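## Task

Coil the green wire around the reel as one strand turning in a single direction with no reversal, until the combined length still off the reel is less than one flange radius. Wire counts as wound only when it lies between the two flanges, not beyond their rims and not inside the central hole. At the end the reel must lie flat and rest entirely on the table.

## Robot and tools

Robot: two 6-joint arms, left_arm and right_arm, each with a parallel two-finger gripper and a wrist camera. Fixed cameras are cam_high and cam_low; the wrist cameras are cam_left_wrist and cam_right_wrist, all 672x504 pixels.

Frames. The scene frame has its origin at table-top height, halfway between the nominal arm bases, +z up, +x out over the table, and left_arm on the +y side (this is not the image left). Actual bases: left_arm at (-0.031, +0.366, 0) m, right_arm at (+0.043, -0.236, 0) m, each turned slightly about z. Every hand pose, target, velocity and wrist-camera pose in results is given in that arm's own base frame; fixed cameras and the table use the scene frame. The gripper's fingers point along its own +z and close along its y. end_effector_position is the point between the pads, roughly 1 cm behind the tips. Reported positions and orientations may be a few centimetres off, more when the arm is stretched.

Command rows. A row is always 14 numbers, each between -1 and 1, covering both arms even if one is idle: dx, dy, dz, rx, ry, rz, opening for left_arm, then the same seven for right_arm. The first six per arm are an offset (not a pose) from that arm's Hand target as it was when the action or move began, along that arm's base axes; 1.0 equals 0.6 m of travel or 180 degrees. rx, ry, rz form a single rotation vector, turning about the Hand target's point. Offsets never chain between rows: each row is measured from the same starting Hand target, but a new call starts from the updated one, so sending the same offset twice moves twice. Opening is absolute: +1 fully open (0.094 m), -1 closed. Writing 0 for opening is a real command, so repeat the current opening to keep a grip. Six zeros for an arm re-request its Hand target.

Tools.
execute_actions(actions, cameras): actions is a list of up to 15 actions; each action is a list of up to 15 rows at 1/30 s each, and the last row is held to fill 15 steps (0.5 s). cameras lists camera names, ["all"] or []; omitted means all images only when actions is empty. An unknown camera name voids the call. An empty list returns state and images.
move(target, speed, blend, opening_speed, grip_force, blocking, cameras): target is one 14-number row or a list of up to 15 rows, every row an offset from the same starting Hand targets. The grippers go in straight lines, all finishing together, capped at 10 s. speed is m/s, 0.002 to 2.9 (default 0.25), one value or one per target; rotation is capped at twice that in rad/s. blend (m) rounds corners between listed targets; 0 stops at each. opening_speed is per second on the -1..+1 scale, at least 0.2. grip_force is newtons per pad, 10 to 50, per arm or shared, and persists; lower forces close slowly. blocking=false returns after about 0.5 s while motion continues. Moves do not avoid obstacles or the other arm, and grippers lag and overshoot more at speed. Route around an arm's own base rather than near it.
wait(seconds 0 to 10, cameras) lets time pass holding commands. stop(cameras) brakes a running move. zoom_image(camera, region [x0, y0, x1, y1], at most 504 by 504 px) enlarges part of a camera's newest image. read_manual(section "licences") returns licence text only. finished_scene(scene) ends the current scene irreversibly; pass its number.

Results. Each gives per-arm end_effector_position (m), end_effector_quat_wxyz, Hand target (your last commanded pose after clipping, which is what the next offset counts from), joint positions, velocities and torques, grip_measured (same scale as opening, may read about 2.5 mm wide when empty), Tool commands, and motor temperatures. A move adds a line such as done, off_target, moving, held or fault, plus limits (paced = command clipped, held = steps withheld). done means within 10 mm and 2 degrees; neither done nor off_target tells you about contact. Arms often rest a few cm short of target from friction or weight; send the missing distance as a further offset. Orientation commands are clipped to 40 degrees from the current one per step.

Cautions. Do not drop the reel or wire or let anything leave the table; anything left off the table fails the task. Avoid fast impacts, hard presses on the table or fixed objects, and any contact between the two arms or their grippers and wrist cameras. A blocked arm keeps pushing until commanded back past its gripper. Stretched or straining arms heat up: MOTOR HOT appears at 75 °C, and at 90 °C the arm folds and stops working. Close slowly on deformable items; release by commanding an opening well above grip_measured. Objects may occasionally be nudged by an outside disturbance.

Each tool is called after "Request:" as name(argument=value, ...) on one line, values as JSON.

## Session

Request:
execute_actions(actions=[])

Scene clock: 0.00 s.
left_arm: end_effector_position=(+0.3840, +0.0251, +0.1417) grip_measured=+1.000 end_effector_quat_wxyz=(+0.680, -0.062, +0.730, +0.032) | right_arm: end_effector_position=(+0.3715, -0.0203, +0.1432) grip_measured=+1.000 end_effector_quat_wxyz=(+0.685, +0.093, +0.722, -0.035)
Joint positions: left_arm=[0.002 1.556 0.238 1.242 -0.13 -0.048 0.094] | right_arm=[0.056 1.528 0.194 1.273 0.234 0.092 0.094]
Joint velocities: within noise
Joint torques (N m): no reading
Motor temperatures (°C): left_arm=[27 27 29 23 23 24 24] | right_arm=[22 27 25 25 22 24 22]
Heat: left arm: 29 °C; right arm: 27 °C.
Hand target: left_arm +0.3855, +0.0252, +0.1483; +0.687, -0.063, +0.724, +0.031 | right_arm +0.3722, -0.0203, +0.1444; +0.685, +0.093, +0.721, -0.035
Tool commands: left_gripper/opening=+1.0 right_gripper/opening=+1.0

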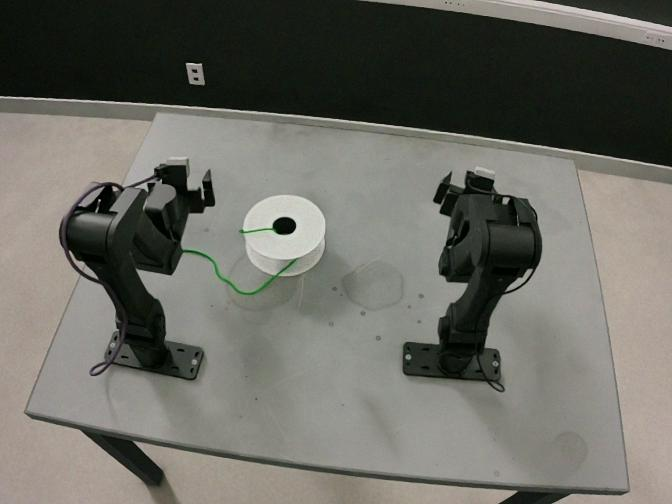

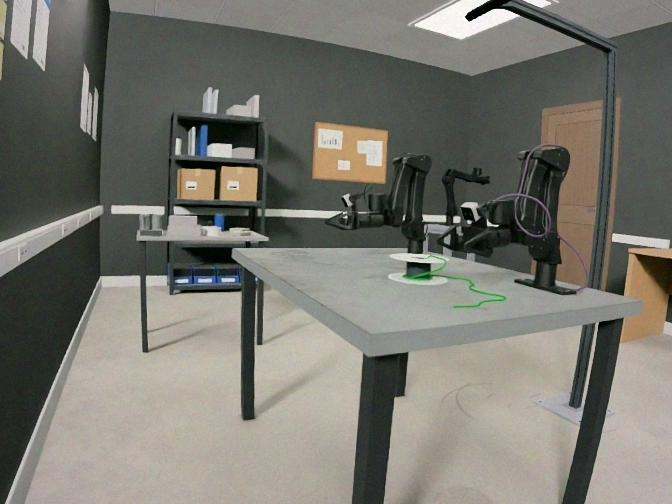

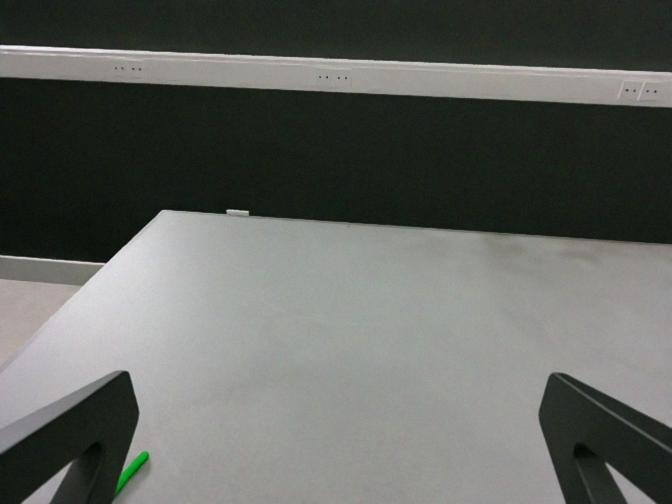

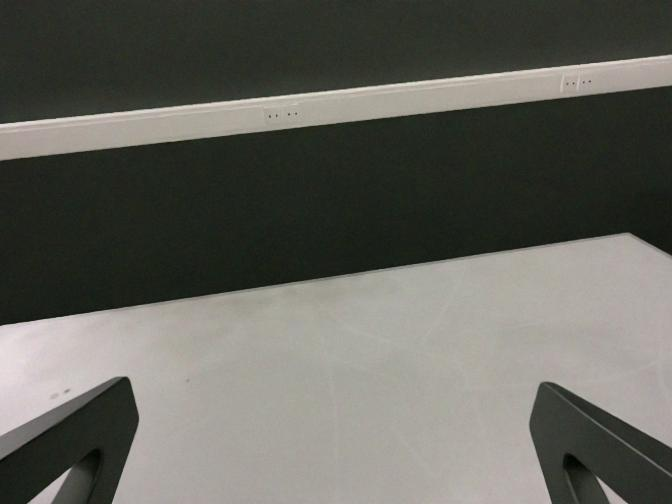

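Scene 1 done. Now look at scene 2.

Request:
zoom_image(camera="cam_high", region=[140, 160, 350, 320])

Request:
zoom_image(camera="cam_low", region=[370, 220, 520, 320])

Scaled by 2.400 from the camera's 672x504 image, which has a finer 960x720 frame.

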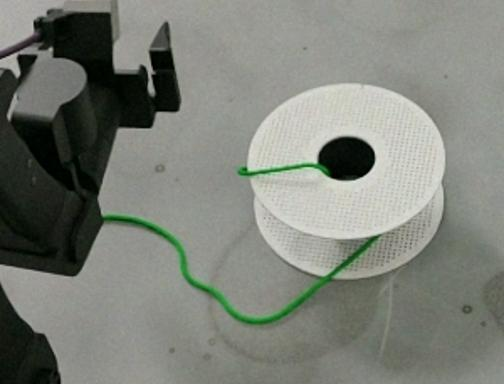

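Scaled by 3.360 from the camera's 672x504 image, which has a finer 960x720 frame.

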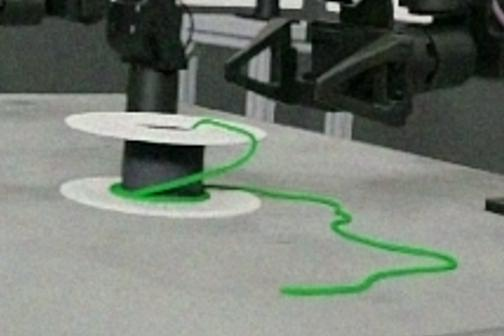

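Request:
move(target=[[0,0,0,0,0,0,1,-0.05,0.2,0.15,0.0246,0.481,0.065,-0.6],[0,0,0,0,0,0,1,-0.207,0.58,0.126,0.0246,0.481,0.065,-0.6]], speed=0.35, blend=0.03, grip_force=[20,25], cameras=["cam_high","cam_right_wrist"])

Scene clock: 17.97 s.
left_arm: end_effector_position=(+0.3840, +0.0251, +0.1417) grip_measured=+1.000 end_effector_quat_wxyz=(+0.680, -0.062, +0.730, +0.032) | right_arm: end_effector_position=(+0.2462, +0.3272, +0.2177) grip_measured=-0.598 end_effector_quat_wxyz=(+0.062, -0.006, +0.995, +0.074)
Joint positions: left_arm=[0.002 1.556 0.238 1.242 -0.13 -0.048 0.094] | right_arm=[0.928 2.011 2.206 -1.571 0.01 0.914 0.019]
Joint torques (N m): left_arm=[0.02 -4.03 5.12 1.78 -0.02 0] | right_arm=[-0.53 -10.56 9.18 0.5 -0.07 0.09]
Heat: left arm: 30 °C; right arm: 28 °C.
Hand target: left_arm +0.3855, +0.0252, +0.1483; +0.687, -0.063, +0.724, +0.031 | right_arm +0.2480, +0.3277, +0.2201; +0.002, +0.001, +1.000, +0.000
Off the commanded pose: left_arm 0.007 m, 1 deg | right_arm 0.003 m, 11 deg.
joint sent to its limit (right arm) — joint 4 (wrist pitch), lower limit. The joint targets are off in orientation, not in position.
grip_force (N): 20, 25
move: off_target (right_arm)
Images, in order (width x height): cam_high 672x504, cam_right_wrist 672x504.

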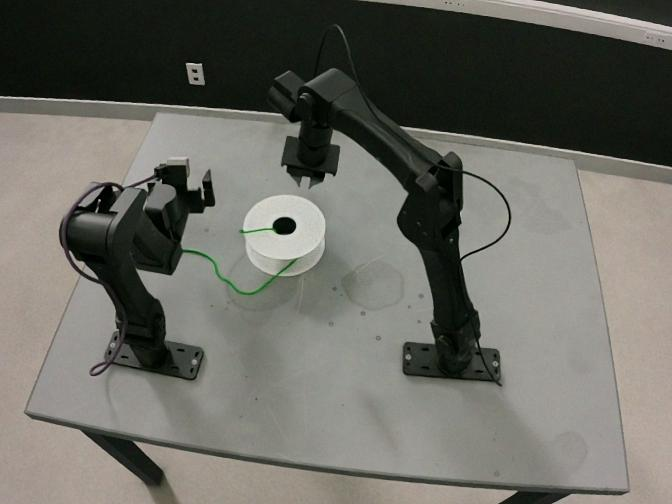

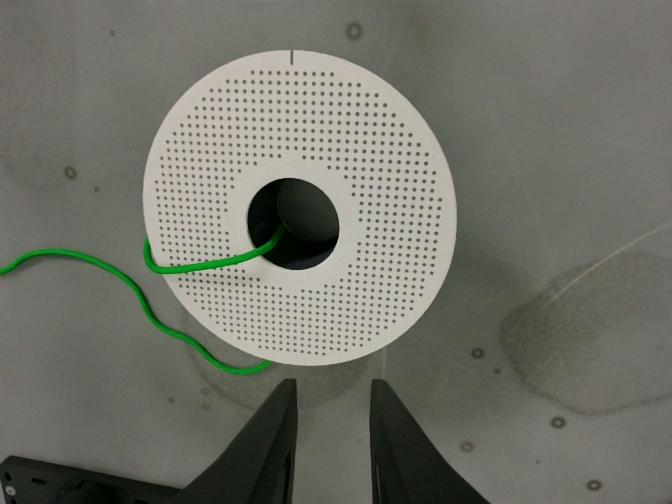

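Request:
zoom_image(camera="cam_right_wrist", region=[130, 150, 360, 390])

Scaled by 2.100 from the camera's 672x504 image, which has a finer 960x720 frame.

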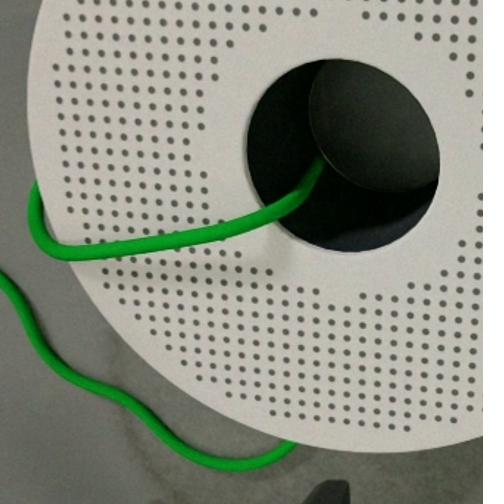

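Request:
move(target=[[0,0,0.1,-0.19,0.174,0.175,0,0,0,0,0,0,0,-0.6],[-0.136,-0.092,0.1,-0.381,0.348,0.351,-0.5,0,0,0,0,0,0,-0.6]], speed=0.3, blend=0.03, cameras=["cam_high","cam_left_wrist","cam_low"])

Request:
zoom_image(camera="cam_low", region=[370, 220, 520, 320])

Request:
zoom_image(camera="cam_high", region=[140, 160, 350, 320])

Scene clock: 30.47 s.
left_arm: end_effector_position=(+0.3106, -0.0336, +0.2038) grip_measured=-0.498 end_effector_quat_wxyz=(-0.022, +0.700, -0.713, +0.028) | right_arm: end_effector_position=(+0.2462, +0.3272, +0.2177) grip_measured=-0.598 end_effector_quat_wxyz=(+0.062, -0.006, +0.995, +0.074)
Joint positions: left_arm=[-0.111 1.698 1.752 -1.554 0 -1.664 0.024] | right_arm=[0.928 2.011 2.206 -1.571 0.01 0.914 0.019]
Joint torques (N m): left_arm=[0.69 -7.15 5.07 0.09 -0.02 -0.08] | right_arm=[-0.54 -10.48 9.17 0.46 -0.1 0.09]
Heat: left arm: 30 °C; right arm: 28 °C.
Hand target: left_arm +0.3039, -0.0301, +0.2083; +0.000, +0.707, -0.708, -0.001 | right_arm +0.2480, +0.3277, +0.2201; +0.002, +0.001, +1.000, +0.000
Off the commanded pose: left_arm 0.009 m, 4 deg | right_arm 0.003 m, 11 deg.
joint sent to its limit (left arm) — joint 4 (wrist pitch), lower limit. The joint targets are off in orientation, not in position.
joint sent to its limit (right arm) — joint 4 (wrist pitch), lower limit. The joint targets are off in orientation, not in position.
grip_force (N): 20, 25
move: off_target (left_arm, right_arm); target 2's new opening was sent with left_arm's hand 0.009 m and 4 deg from that target
Images, in order (width x height): cam_high 672x504, cam_low 672x504, cam_left_wrist 672x504.

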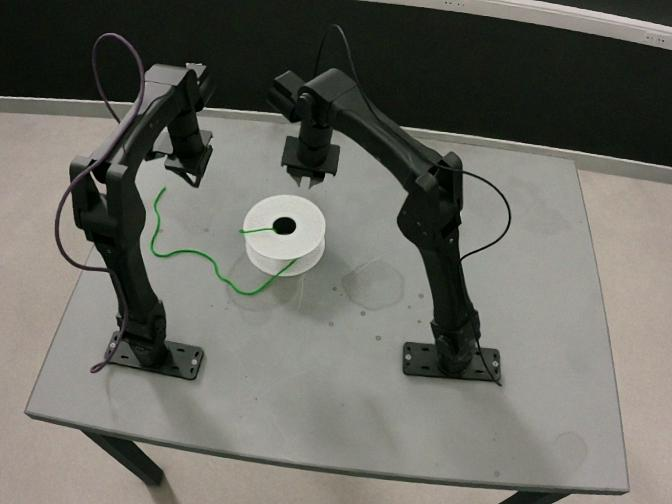

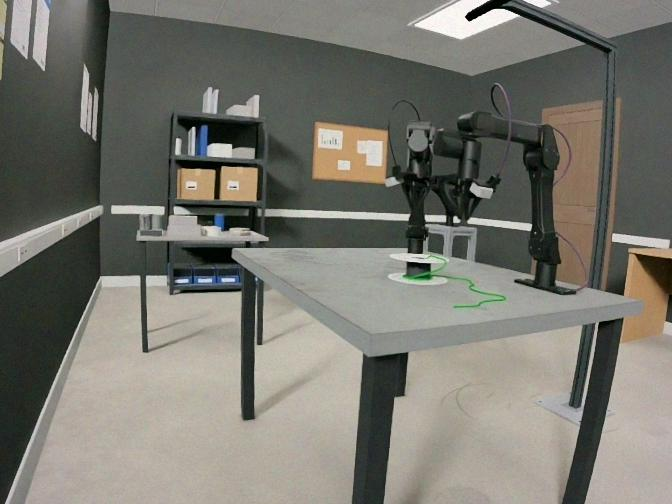

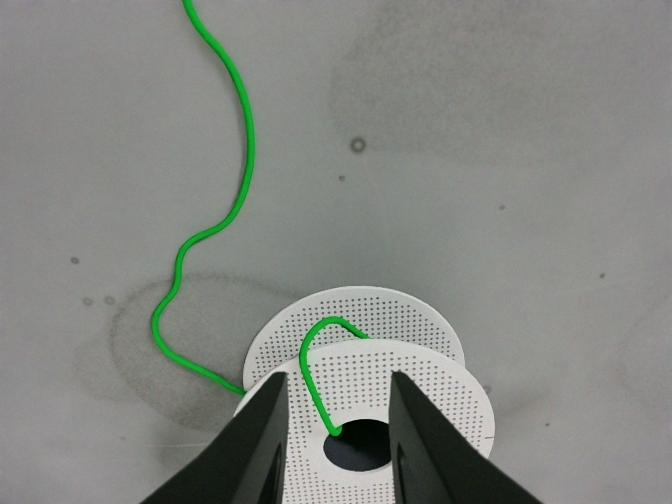

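Scaled by 3.360 from the camera's 672x504 image, which has a finer 960x720 frame.

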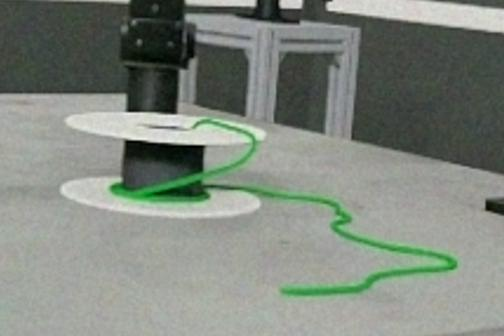

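Scaled by 2.400 from the camera's 672x504 image, which has a finer 960x720 frame.

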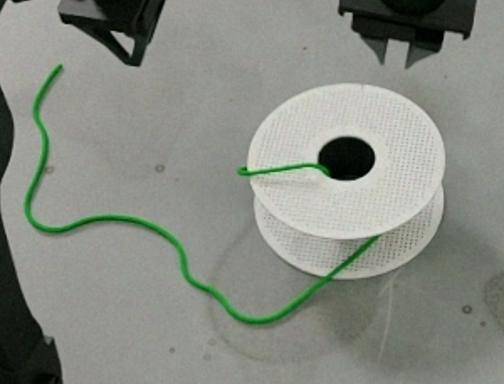

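Request:
move(target=[0,0,0,0,0,0,-0.5,0,0.05,-0.14,0,0,0.25,-0.6], speed=0.2, cameras=["cam_right_wrist"])

Scene clock: 36.40 s.
left_arm: end_effector_position=(+0.3106, -0.0336, +0.2038) grip_measured=-0.498 end_effector_quat_wxyz=(-0.022, +0.700, -0.713, +0.028) | right_arm: end_effector_position=(+0.2480, +0.3549, +0.1369) grip_measured=-0.598 end_effector_quat_wxyz=(+0.005, -0.375, +0.927, +0.005)
Joint positions: left_arm=[-0.111 1.698 1.752 -1.554 0 -1.664 0.024] | right_arm=[0.957 2.25 2.263 -1.571 -0.004 0.187 0.019]
Joint torques (N m): left_arm=[0.69 -7.13 5.05 0.09 -0.02 -0.08] | right_arm=[0.49 -12.03 9.57 0.11 0.02 -0.09]
Heat: left arm: 30 °C; right arm: 29 °C.
Hand target: left_arm +0.3039, -0.0301, +0.2083; +0.000, +0.707, -0.708, -0.001 | right_arm +0.2480, +0.3578, +0.1362; +0.002, -0.382, +0.924, +0.000
Off the commanded pose: left_arm 0.009 m, 4 deg | right_arm 0.003 m, 1 deg.
joint sent to its limit (left arm) — joint 4 (wrist pitch), lower limit. The joint targets are off in orientation, not in position.
joint sent to its limit (right arm) — joint 4 (wrist pitch), lower limit. The joint targets still meet the commanded pose.
grip_force (N): 20, 25
move: off_target (left_arm)
Images, in order (width x height): cam_right_wrist 672x504.

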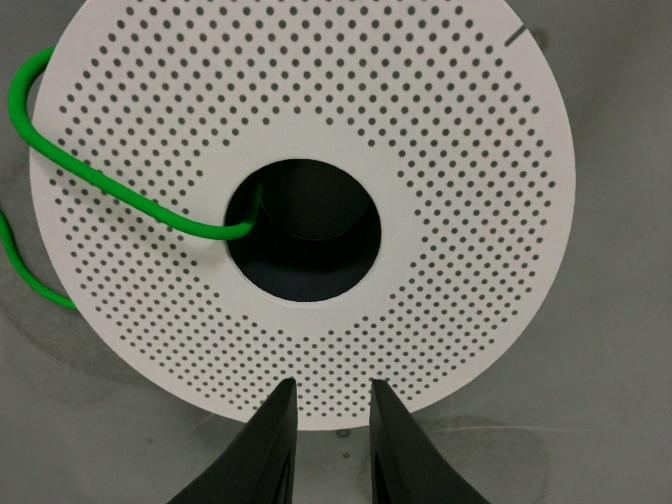

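Request:
move(target=[[0,0,0,0,0,0,-0.5,0.02,0.0228,-0.05,0,0,0,-0.9],[0,0,0,0,0,0,-0.5,0.02,0.0228,-0.142,0,0,0,-0.9]], speed=0.12, cameras=["cam_right_wrist"])

Scene clock: 42.27 s.
left_arm: end_effector_position=(+0.3106, -0.0336, +0.2038) grip_measured=-0.498 end_effector_quat_wxyz=(-0.022, +0.700, -0.713, +0.028) | right_arm: end_effector_position=(+0.2596, +0.3714, +0.0516) grip_measured=-0.898 end_effector_quat_wxyz=(-0.002, -0.378, +0.926, +0.001)
Joint positions: left_arm=[-0.111 1.698 1.752 -1.554 0 -1.664 0.024] | right_arm=[0.957 2.331 2.06 -1.303 -0.004 0.182 0.005]
Joint torques (N m): left_arm=[0.69 -7.13 5.07 0.08 -0.02 -0.08] | right_arm=[0.08 -14.89 6.05 0.32 0.04 -0.08]
Heat: left arm: 30 °C; right arm: 30 °C.
Hand target: left_arm +0.3039, -0.0301, +0.2083; +0.000, +0.707, -0.708, -0.001 | right_arm +0.2600, +0.3714, +0.0510; +0.002, -0.382, +0.924, +0.000
Off the commanded pose: left_arm 0.009 m, 4 deg | right_arm 0.001 m, 1 deg.
joint sent to its limit (left arm) — joint 4 (wrist pitch), lower limit. The joint targets are off in orientation, not in position.
grip_force (N): 20, 25
move: off_target (left_arm)
Images, in order (width x height): cam_right_wrist 672x504.

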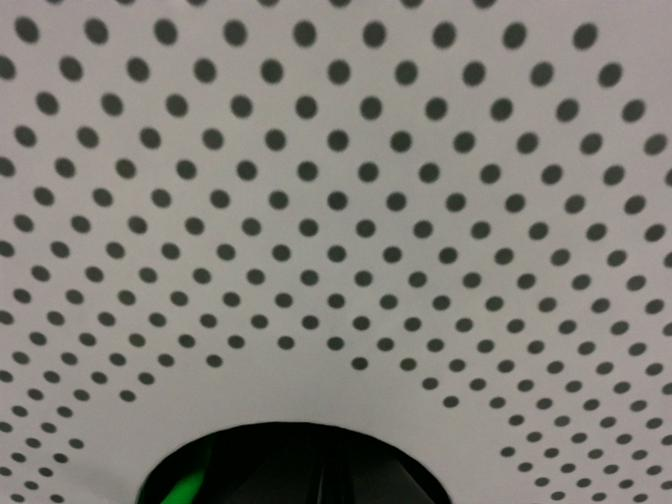

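Request:
move(target=[[0,0,0,0,0,0,-0.5,-0.0077,-0.0077,0.006,0,0,0,-0.9],[0,0,0,0,0,0,-0.5,-0.0077,-0.0077,0.006,0,0,0,-0.1]], speed=0.1, opening_speed=0.4, cameras=["cam_right_wrist","cam_high"])

Scene clock: 47.13 s.
left_arm: end_effector_position=(+0.3106, -0.0336, +0.2038) grip_measured=-0.498 end_effector_quat_wxyz=(-0.022, +0.700, -0.713, +0.028) | right_arm: end_effector_position=(+0.2566, +0.3678, +0.0616) grip_measured=-0.178 end_effector_quat_wxyz=(+0.006, -0.379, +0.925, +0.004)
Joint positions: left_arm=[-0.111 1.698 1.752 -1.554 0 -1.664 0.024] | right_arm=[0.959 2.285 2.021 -1.293 0 0.182 0.039]
Joint torques (N m): left_arm=[0.69 -7.15 5.07 0.08 -0.02 -0.08] | right_arm=[0.06 -13.39 5.9 0.35 -0.01 -0.07]
Heat: left arm: 30 °C; right arm: 31 °C.
Hand target: left_arm +0.3039, -0.0301, +0.2083; +0.000, +0.707, -0.708, -0.001 | right_arm +0.2552, +0.3668, +0.0545; +0.002, -0.382, +0.924, +0.000
Off the commanded pose: left_arm 0.009 m, 4 deg | right_arm 0.007 m, 1 deg.
joint sent to its limit (left arm) — joint 4 (wrist pitch), lower limit. The joint targets are off in orientation, not in position.
grip_force (N): 20, 25
move: off_target (left_arm); target 2's new opening was sent with right_arm's hand 0.011 m and 2 deg from that target
Images, in order (width x height): cam_high 672x504, cam_right_wrist 672x504.

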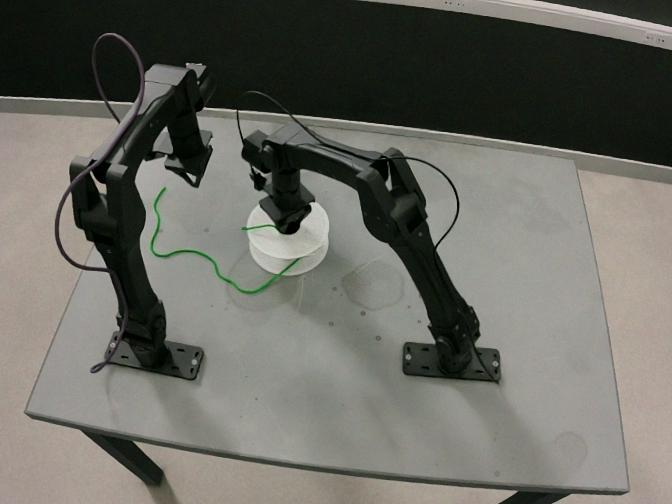

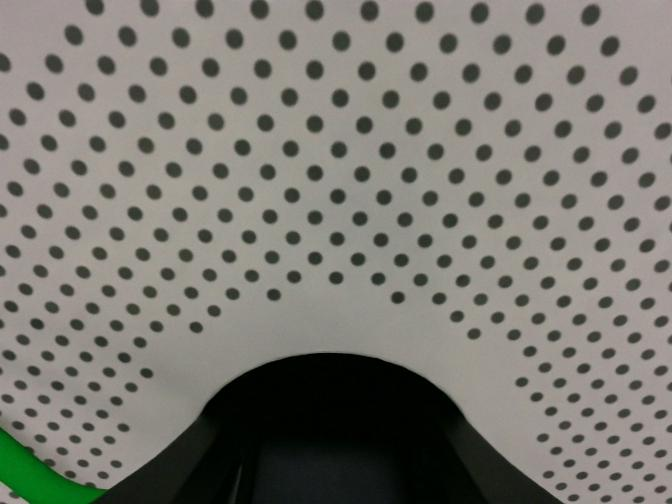

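Request:
move(target=[0,0,0,0,0,0,-0.5,-0.125,-0.128,0,0,0,0,-0.1], speed=0.08, cameras=["cam_right_wrist","cam_high","cam_low"])

Request:
zoom_image(camera="cam_high", region=[140, 180, 380, 340])

Request:
zoom_image(camera="cam_low", region=[370, 220, 520, 320])

Scene clock: 50.47 s.
left_arm: end_effector_position=(+0.3106, -0.0336, +0.2038) grip_measured=-0.498 end_effector_quat_wxyz=(-0.022, +0.700, -0.713, +0.028) | right_arm: end_effector_position=(+0.1920, +0.2964, +0.0609) grip_measured=-0.158 end_effector_quat_wxyz=(+0.022, -0.384, +0.923, +0.001)
Joint positions: left_arm=[-0.111 1.698 1.752 -1.554 0 -1.664 0.024] | right_arm=[1.006 1.873 1.396 -1.055 0.024 0.216 0.04]
Joint torques (N m): left_arm=[0.69 -7.13 5.05 0.09 -0.02 -0.08] | right_arm=[0.61 -10.66 4.57 0.21 -0.24 0.13]
Motor temperatures (°C): left_arm=[27 29 30 25 23 24 24] | right_arm=[22 32 26 27 22 24 23]
Heat: left arm: 30 °C; right arm: 32 °C.
Hand target: left_arm +0.3039, -0.0301, +0.2083; +0.000, +0.707, -0.708, -0.001 | right_arm +0.1803, +0.2901, +0.0545; +0.002, -0.382, +0.924, +0.000
Off the commanded pose: left_arm 0.009 m, 4 deg | right_arm 0.015 m, 2 deg.
joint sent to its limit (left arm) — joint 4 (wrist pitch), lower limit. The joint targets are off in orientation, not in position.
grip_force (N): 20, 25
move: off_target (left_arm, right_arm)
Images, in order (width x height): cam_high 672x504, cam_low 672x504, cam_right_wrist 672x504.

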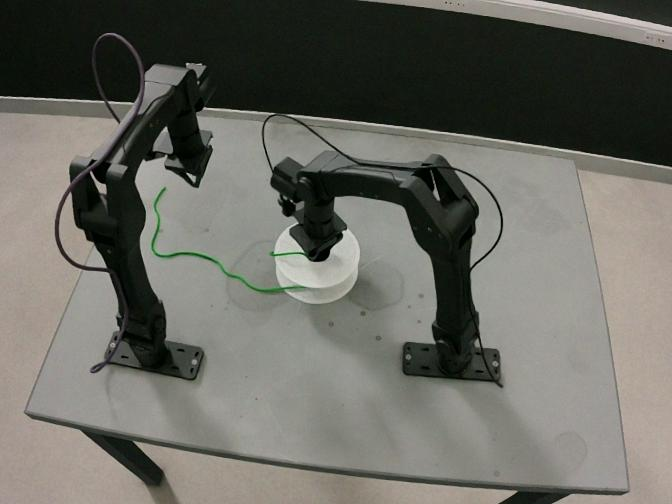

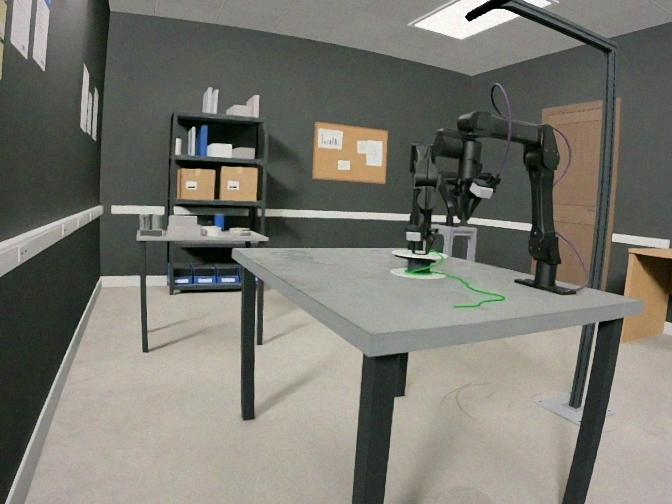

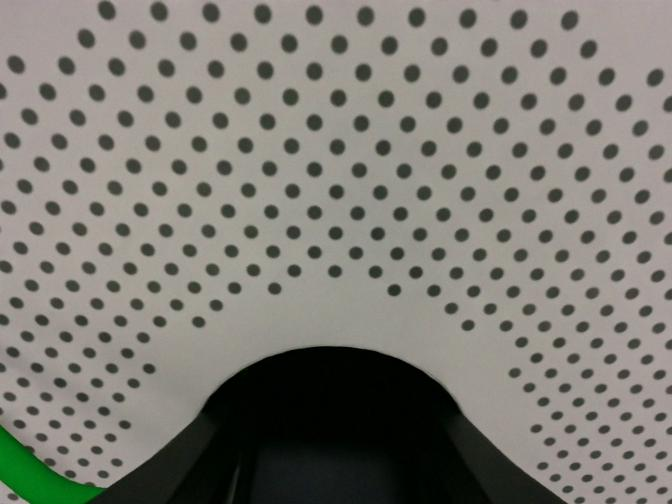

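Scaled by 2.100 from the camera's 672x504 image, which has a finer 960x720 frame.

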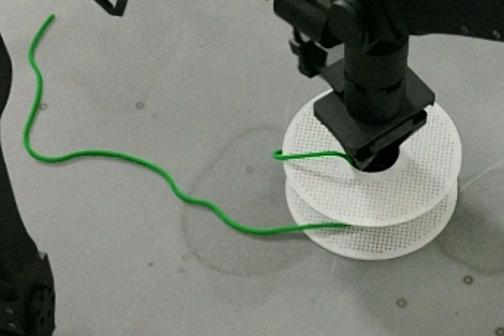

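Scaled by 3.360 from the camera's 672x504 image, which has a finer 960x720 frame.

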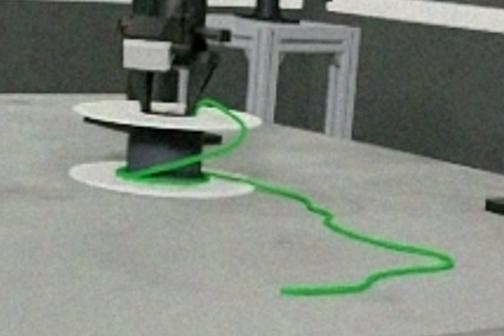

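Request:
wait(seconds=0.1, cameras=["cam_left_wrist"])

Scene clock: 52.13 s.
left_arm: end_effector_position=(+0.3106, -0.0336, +0.2038) grip_measured=-0.498 end_effector_quat_wxyz=(-0.022, +0.700, -0.713, +0.028) | right_arm: end_effector_position=(+0.1920, +0.2964, +0.0609) grip_measured=-0.158 end_effector_quat_wxyz=(+0.022, -0.384, +0.923, +0.001)
Joint positions: left_arm=[-0.111 1.698 1.752 -1.554 0 -1.664 0.024] | right_arm=[1.006 1.873 1.396 -1.055 0.024 0.216 0.04]
Joint torques (N m): left_arm=[0.68 -7.13 5.05 0.09 -0.02 -0.08] | right_arm=[0.55 -10.76 4.57 0.21 -0.26 0.15]
Heat: left arm: 30 °C; right arm: 32 °C.
Hand target: left_arm +0.3039, -0.0301, +0.2083; +0.000, +0.707, -0.708, -0.001 | right_arm +0.1803, +0.2901, +0.0545; +0.002, -0.382, +0.924, +0.000
Tool commands: left_gripper/opening=-0.5 right_gripper/opening=-0.1
Off the commanded pose: left_arm 0.009 m, 4 deg | right_arm 0.015 m, 2 deg.
grip_force (N): 20, 25
wait: 0.10 s; at rest from the start
Images, in order (width x height): cam_left_wrist 672x504.

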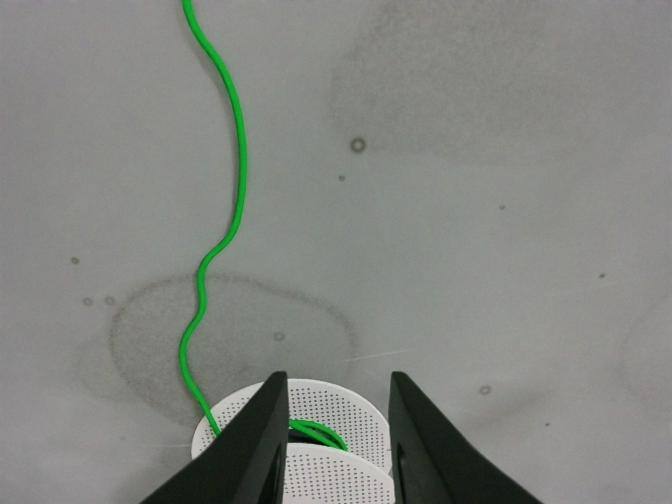

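Request:
move(target=[-0.1457,-0.183,-0.23,0,0,-0.12,-0.5,0,0,0,0,0,0,-0.1], speed=0.25, cameras=["cam_left_wrist"])

Scene clock: 57.50 s.
left_arm: end_effector_position=(+0.2230, -0.1059, +0.0983) grip_measured=-0.498 end_effector_quat_wxyz=(-0.025, -0.592, +0.804, +0.034) | right_arm: end_effector_position=(+0.1920, +0.2964, +0.0609) grip_measured=-0.158 end_effector_quat_wxyz=(+0.022, -0.384, +0.923, +0.001)
Joint positions: left_arm=[-0.439 1.564 1.186 -1.277 0.011 -1.708 0.024] | right_arm=[1.006 1.873 1.396 -1.055 0.024 0.216 0.04]
Joint torques (N m): left_arm=[0.62 -4.96 6.86 -0.04 -0.1 0.02] | right_arm=[0.62 -10.62 4.59 0.21 -0.25 0.15]
Heat: left arm: 30 °C; right arm: 32 °C.
Hand target: left_arm +0.2276, -0.1044, +0.1025; -0.017, -0.595, +0.803, +0.028 (not the last commanded pose) | right_arm +0.1803, +0.2901, +0.0545; +0.002, -0.382, +0.924, +0.000
Off the commanded pose: left_arm 0.045 m, 7 deg | right_arm 0.015 m, 2 deg.
grip_force (N): 20, 25
move: held (left_arm; a check stopped the path), off_target (right_arm); limits=held
pose unreachable (left arm): on one or more control steps of this call, first in action 0 (counted from 0), this arm could not follow its commanded pose, so it was not sent that pose on those steps. It may still have moved: this result reports where it is.
cause: moving toward the commanded pose would bring a part of the arm too close to another arm (this arm's wrist (the part past joint 4) and the right arm's wrist (the part past joint 4), 29 mm apart when this arm was first held).
Images, in order (width x height): cam_left_wrist 672x504.

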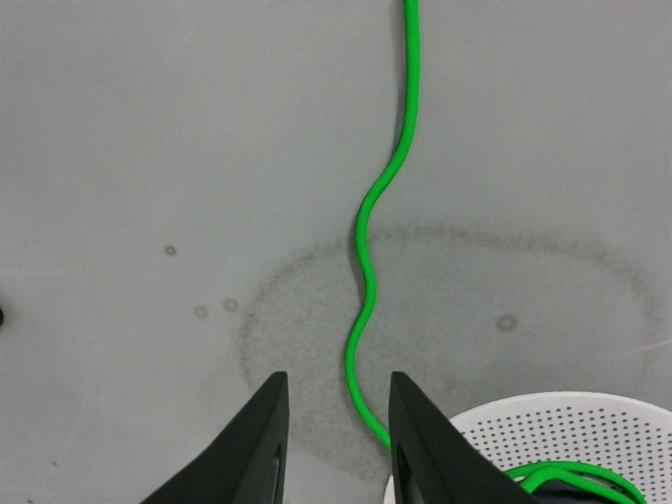

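Request:
move(target=[[0,0.07,0.05,0,0,0.03,-0.5,0,0,0,0,0,0,-0.1],[0.064,0.132,-0.067,0,0,0.03,-0.5,0,0,0,0,0,0,-0.1]], speed=0.25, blend=0.02, cameras=["cam_left_wrist"])

Scene clock: 67.23 s.
left_arm: end_effector_position=(+0.2642, -0.0286, +0.0628) grip_measured=-0.498 end_effector_quat_wxyz=(-0.025, -0.632, +0.774, +0.027) | right_arm: end_effector_position=(+0.1920, +0.2964, +0.0609) grip_measured=-0.158 end_effector_quat_wxyz=(+0.022, -0.384, +0.923, +0.001)
Joint positions: left_arm=[-0.113 1.652 1.135 -1.126 -0.002 -1.483 0.024] | right_arm=[1.006 1.873 1.396 -1.055 0.024 0.216 0.04]
Joint torques (N m): left_arm=[0.53 -5.22 5.39 0.02 -0.12 0.05] | right_arm=[0.54 -10.63 4.66 0.22 -0.23 0.15]
Heat: left arm: 31 °C; right arm: 33 °C.
Hand target: left_arm +0.2661, -0.0253, +0.0623; -0.019, -0.632, +0.774, +0.027 | right_arm +0.1803, +0.2901, +0.0545; +0.002, -0.382, +0.924, +0.000
Off the commanded pose: left_arm 0.004 m, 1 deg | right_arm 0.015 m, 2 deg.
grip_force (N): 20, 25
move: off_target (right_arm)
Images, in order (width x height): cam_left_wrist 672x504.

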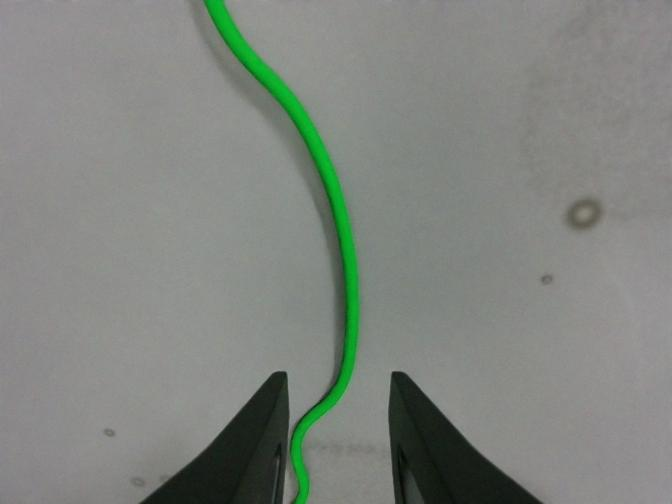

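Request:
move(target=[[0.009,0.004,-0.086,0,0,0,-0.5,0,0,0,0,0,0,-0.1],[0.009,0.004,-0.086,0,0,0,-1,0,0,0,0,0,0,-0.1]], speed=0.12, opening_speed=0.6, cameras=["cam_left_wrist"])

Scene clock: 71.77 s.
left_arm: end_effector_position=(+0.2659, -0.0266, +0.0136) grip_measured=-0.932 end_effector_quat_wxyz=(-0.029, -0.631, +0.775, +0.031) | right_arm: end_effector_position=(+0.1920, +0.2964, +0.0609) grip_measured=-0.158 end_effector_quat_wxyz=(+0.022, -0.384, +0.923, +0.001)
Joint positions: left_arm=[-0.105 1.74 1.023 -0.939 -0.002 -1.472 0.003] | right_arm=[1.006 1.873 1.396 -1.055 0.024 0.216 0.04]
Joint torques (N m): left_arm=[0.75 -5.12 4.82 0.27 -0.13 0.06] | right_arm=[0.54 -10.69 4.62 0.21 -0.22 0.13]
Heat: left arm: 30 °C; right arm: 33 °C.
Hand target: left_arm +0.2715, -0.0229, +0.0108; -0.019, -0.632, +0.774, +0.027 | right_arm +0.1803, +0.2901, +0.0545; +0.002, -0.382, +0.924, +0.000
Off the commanded pose: left_arm 0.007 m, 1 deg | right_arm 0.015 m, 2 deg.
grip_force (N): 20, 25
move: off_target (right_arm)
Images, in order (width x height): cam_left_wrist 672x504.

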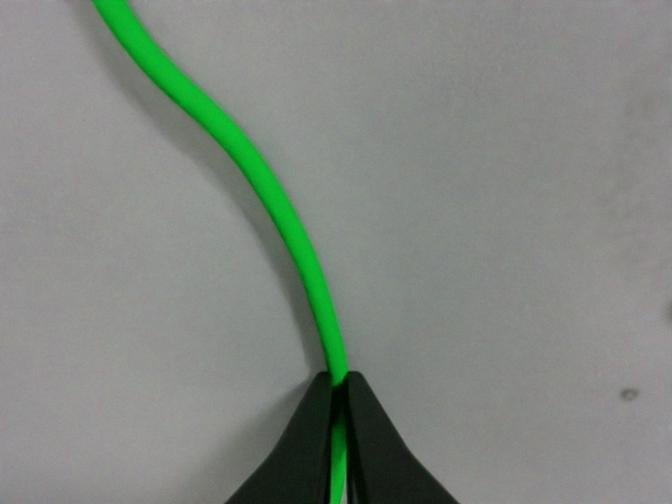

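Request:
move(target=[0,0,0,0,0,0,-1,0,0,0,0,0,0.2,-0.1], speed=0.3, cameras=["cam_high","cam_low"])

Request:
zoom_image(camera="cam_high", region=[140, 150, 380, 330])

Request:
zoom_image(camera="cam_low", region=[370, 220, 520, 320])

Scene clock: 74.97 s.
left_arm: end_effector_position=(+0.2659, -0.0266, +0.0136) grip_measured=-0.934 end_effector_quat_wxyz=(-0.029, -0.631, +0.775, +0.031) | right_arm: end_effector_position=(+0.1922, +0.2972, +0.0614) grip_measured=-0.148 end_effector_quat_wxyz=(+0.024, -0.638, +0.769, -0.004)
Joint positions: left_arm=[-0.105 1.74 1.023 -0.939 -0.002 -1.472 0.003] | right_arm=[1.006 1.872 1.396 -1.052 0.023 -0.38 0.04]
Joint torques (N m): left_arm=[0.73 -5.11 4.81 0.26 -0.14 0.06] | right_arm=[0.36 -10.58 4.53 0.19 -0.25 -0.23]
Heat: left arm: 30 °C; right arm: 33 °C.
Hand target: left_arm +0.2715, -0.0229, +0.0108; -0.019, -0.632, +0.774, +0.027 | right_arm +0.1803, +0.2900, +0.0545; +0.002, -0.649, +0.761, +0.001
Off the commanded pose: left_arm 0.007 m, 1 deg | right_arm 0.016 m, 3 deg.
grip_force (N): 20, 25
move: off_target (right_arm)
Images, in order (width x height): cam_high 672x504, cam_low 672x504.

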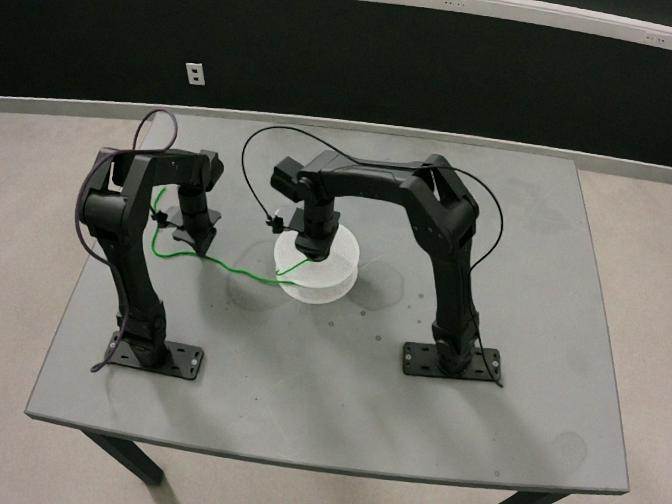

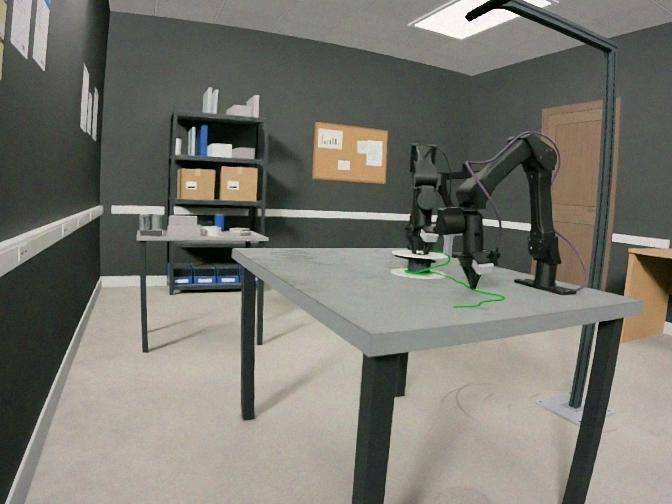

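Scaled by 2.100 from the camera's 672x504 image, which has a finer 960x720 frame.

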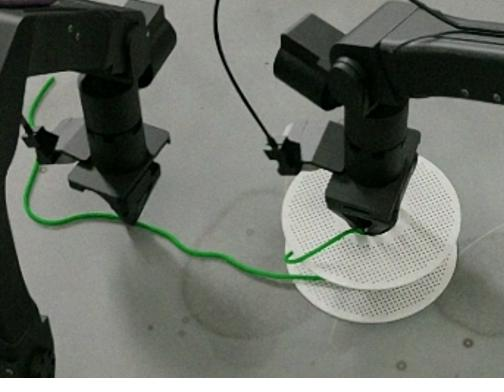

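Scaled by 3.360 from the camera's 672x504 image, which has a finer 960x720 frame.

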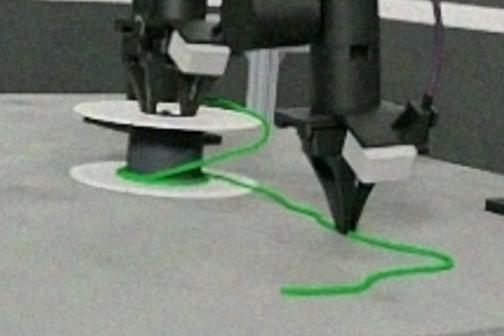

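Request:
move(target=[[0,0,0,0,0,0,-0.85,0,0,0,0,0,0,-0.1],[0,0,0,0,0,0,-0.85,0,0,0,0,0,0.49,-0.1]], speed=0.35, cameras=["cam_high","cam_low"])

Request:
zoom_image(camera="cam_high", region=[140, 150, 380, 330])

Request:
zoom_image(camera="cam_low", region=[370, 220, 520, 320])

Scene clock: 82.67 s.
left_arm: end_effector_position=(+0.2709, -0.0272, +0.0132) grip_measured=-0.852 end_effector_quat_wxyz=(-0.022, -0.631, +0.775, +0.023) | right_arm: end_effector_position=(+0.1892, +0.3009, +0.0620) grip_measured=-0.138 end_effector_quat_wxyz=(-0.023, +0.994, -0.108, +0.010)
Joint positions: left_arm=[-0.105 1.74 1.023 -0.919 -0.002 -1.472 0.007] | right_arm=[1.006 1.87 1.396 -1.046 -0.002 -1.919 0.04]
Joint torques (N m): left_arm=[0.75 -5.12 4.83 0.1 -0.13 0.07] | right_arm=[0.29 -10.18 5.03 0.09 -0.07 -0.26]
Heat: left arm: 30 °C; right arm: 32 °C.
Hand target: left_arm +0.2715, -0.0229, +0.0108; -0.018, -0.632, +0.774, +0.027 | right_arm +0.1802, +0.2900, +0.0545; -0.001, +0.996, -0.094, -0.002
Off the commanded pose: left_arm 0.005 m, 1 deg | right_arm 0.016 m, 3 deg.
grip_force (N): 20, 25
move: off_target (right_arm)
Images, in order (width x height): cam_high 672x504, cam_low 672x504.

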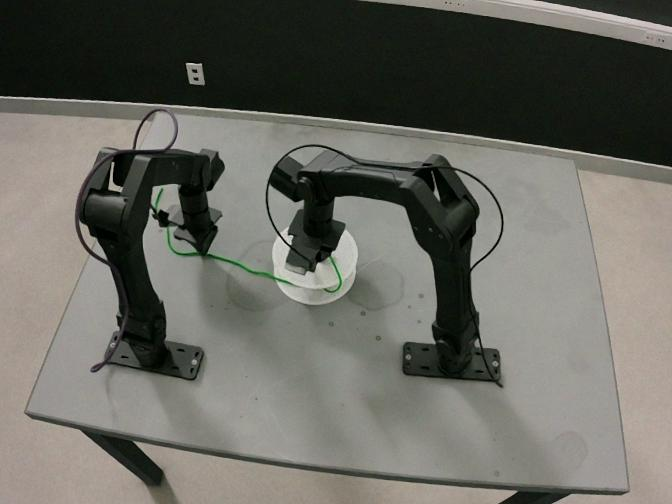

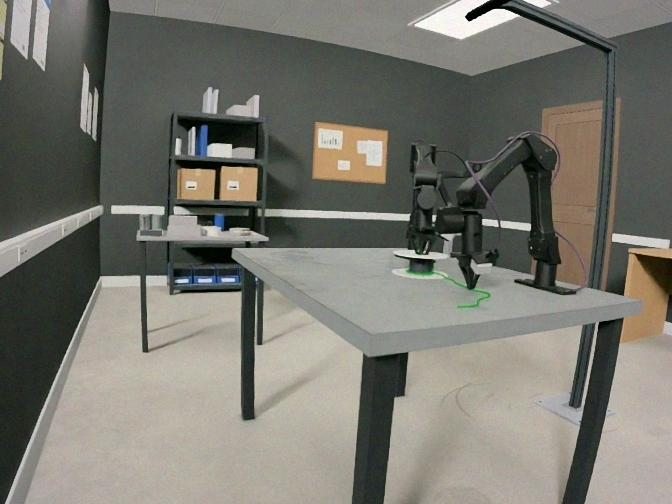

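Scaled by 2.100 from the camera's 672x504 image, which has a finer 960x720 frame.

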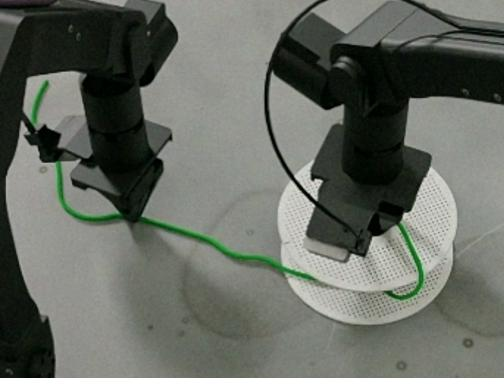

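Scaled by 3.360 from the camera's 672x504 image, which has a finer 960x720 frame.

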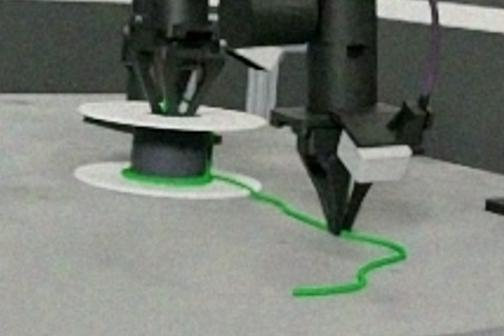

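Request:
move(target=[[0,0,0,0,0,0,-1,0.012,0.017,0.0125,0,0,0,-0.1],[0,0,0,0,0,0,-1,0.012,0.017,0.0125,0,0,0,-0.8],[0,0,0,0,0,0,-1,0.012,0.017,0.14,0,0,0,-0.8],[0,0,0,0,0,0,-1,0.012,0.017,0.14,0,0,-1,-0.8]], speed=0.3, cameras=["cam_high","cam_right_wrist"])

Scene clock: 94.77 s.
left_arm: end_effector_position=(+0.2709, -0.0272, +0.0132) grip_measured=-0.930 end_effector_quat_wxyz=(-0.022, -0.631, +0.775, +0.023) | right_arm: end_effector_position=(+0.1885, +0.2998, +0.1337) grip_measured=-0.798 end_effector_quat_wxyz=(-0.001, +0.093, +0.996, +0.000)
Joint positions: left_arm=[-0.105 1.74 1.023 -0.919 -0.002 -1.472 0.003] | right_arm=[1.006 1.889 1.708 -1.39 -0.002 1.192 0.009]
Joint torques (N m): left_arm=[0.73 -5.12 4.83 0.09 -0.13 0.06] | right_arm=[0.54 -10.63 8.7 0.04 0.03 0.09]
Heat: left arm: 30 °C; right arm: 33 °C.
Hand target: left_arm +0.2715, -0.0229, +0.0108; -0.018, -0.632, +0.774, +0.027 | right_arm +0.1874, +0.3002, +0.1386; +0.002, +0.094, +0.996, -0.001
Off the commanded pose: left_arm 0.005 m, 1 deg | right_arm 0.005 m, 0 deg.
grip_force (N): 20, 25
move: done; target 2's new opening was sent with right_arm's hand 0.005 m and 3 deg from that target
Images, in order (width x height): cam_high 672x504, cam_right_wrist 672x504.

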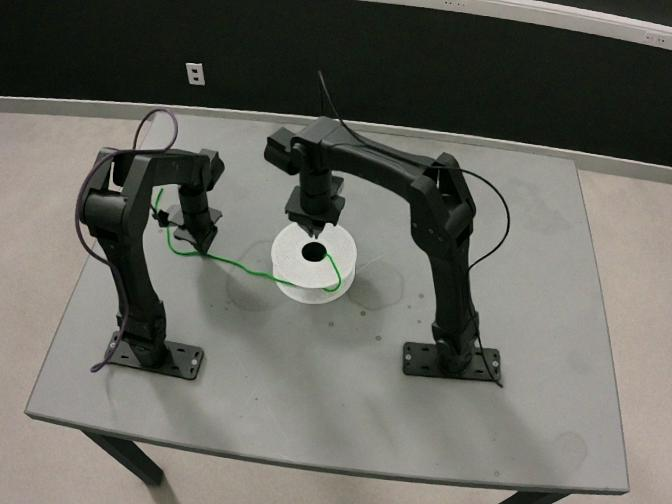

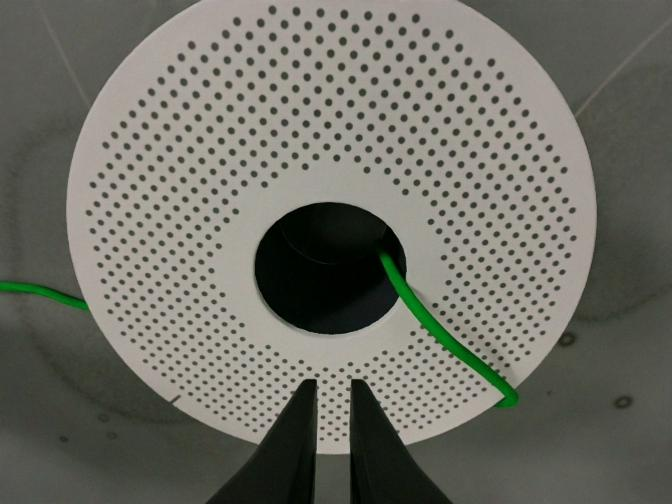

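Request:
move(target=[[0,0,0,0,0,0,-1,0.0145,0.0117,-0.04,0,0,-0.045,-0.9],[0,0,0,0,0,0,-1,0.0145,0.0117,-0.144,0,0,-0.045,-0.9]], speed=0.15, cameras=["cam_right_wrist"])

Scene clock: 100.53 s.
left_arm: end_effector_position=(+0.2709, -0.0272, +0.0132) grip_measured=-0.930 end_effector_quat_wxyz=(-0.022, -0.631, +0.775, +0.023) | right_arm: end_effector_position=(+0.1948, +0.3097, +0.0582) grip_measured=-0.898 end_effector_quat_wxyz=(+0.001, +0.159, +0.987, +0.006)
Joint positions: left_arm=[-0.105 1.74 1.023 -0.919 -0.002 -1.472 0.003] | right_arm=[1.006 1.947 1.486 -1.097 -0.002 1.325 0.005]
Joint torques (N m): left_arm=[0.73 -5.11 4.83 0.1 -0.13 0.07] | right_arm=[-0.39 -10.07 6.34 0.3 0.04 0.08]
Heat: left arm: 30 °C; right arm: 33 °C.
Hand target: left_arm +0.2715, -0.0229, +0.0108; -0.018, -0.632, +0.774, +0.027 | right_arm +0.1962, +0.3073, +0.0522; +0.002, +0.165, +0.986, -0.001
Off the commanded pose: left_arm 0.005 m, 1 deg | right_arm 0.007 m, 1 deg.
grip_force (N): 20, 25
move: done
Images, in order (width x height): cam_right_wrist 672x504.

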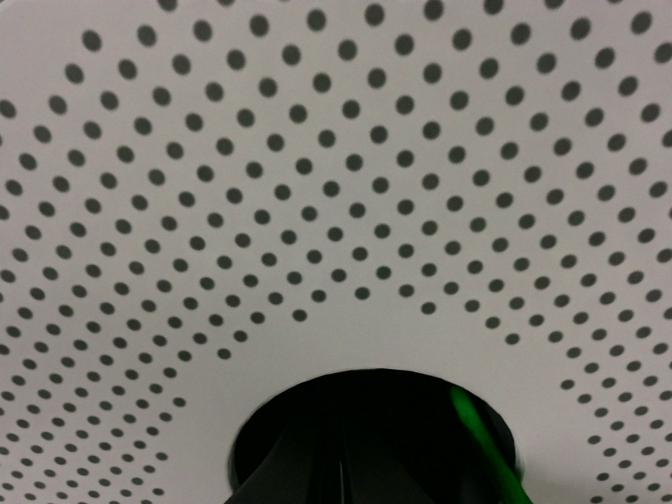

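Request:
move(target=[[0,0,0,0,0,0,-1,0,0,0,0,0,0.09,-0.9],[0,0,0,0,0,0,-1,0,-0.005,0.002,0,0,0.09,-0.1]], speed=0.15, opening_speed=0.4, cameras=["cam_right_wrist"])

Scene clock: 105.87 s.
left_arm: end_effector_position=(+0.2709, -0.0272, +0.0132) grip_measured=-0.930 end_effector_quat_wxyz=(-0.022, -0.631, +0.775, +0.023) | right_arm: end_effector_position=(+0.1944, +0.3098, +0.0590) grip_measured=-0.200 end_effector_quat_wxyz=(+0.003, +0.024, +1.000, +0.009)
Joint positions: left_arm=[-0.105 1.74 1.023 -0.919 -0.002 -1.472 0.003] | right_arm=[1.006 1.94 1.478 -1.091 -0.004 1.053 0.038]
Joint torques (N m): left_arm=[0.73 -5.12 4.82 0.1 -0.13 0.06] | right_arm=[-0.79 -10.4 6.08 0.27 0.04 -0.09]
Heat: left arm: 31 °C; right arm: 33 °C.
Hand target: left_arm +0.2715, -0.0229, +0.0108; -0.018, -0.632, +0.774, +0.027 | right_arm +0.1961, +0.3042, +0.0533; +0.002, +0.024, +1.000, +0.000
Off the commanded pose: left_arm 0.005 m, 1 deg | right_arm 0.008 m, 1 deg.
grip_force (N): 20, 25
move: done
Images, in order (width x height): cam_right_wrist 672x504.

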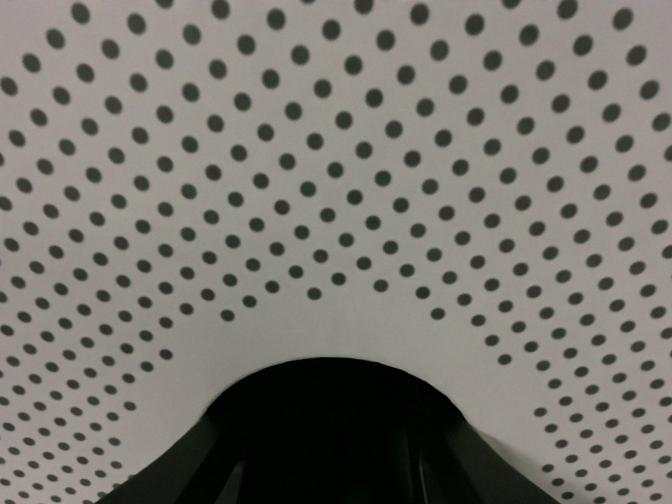

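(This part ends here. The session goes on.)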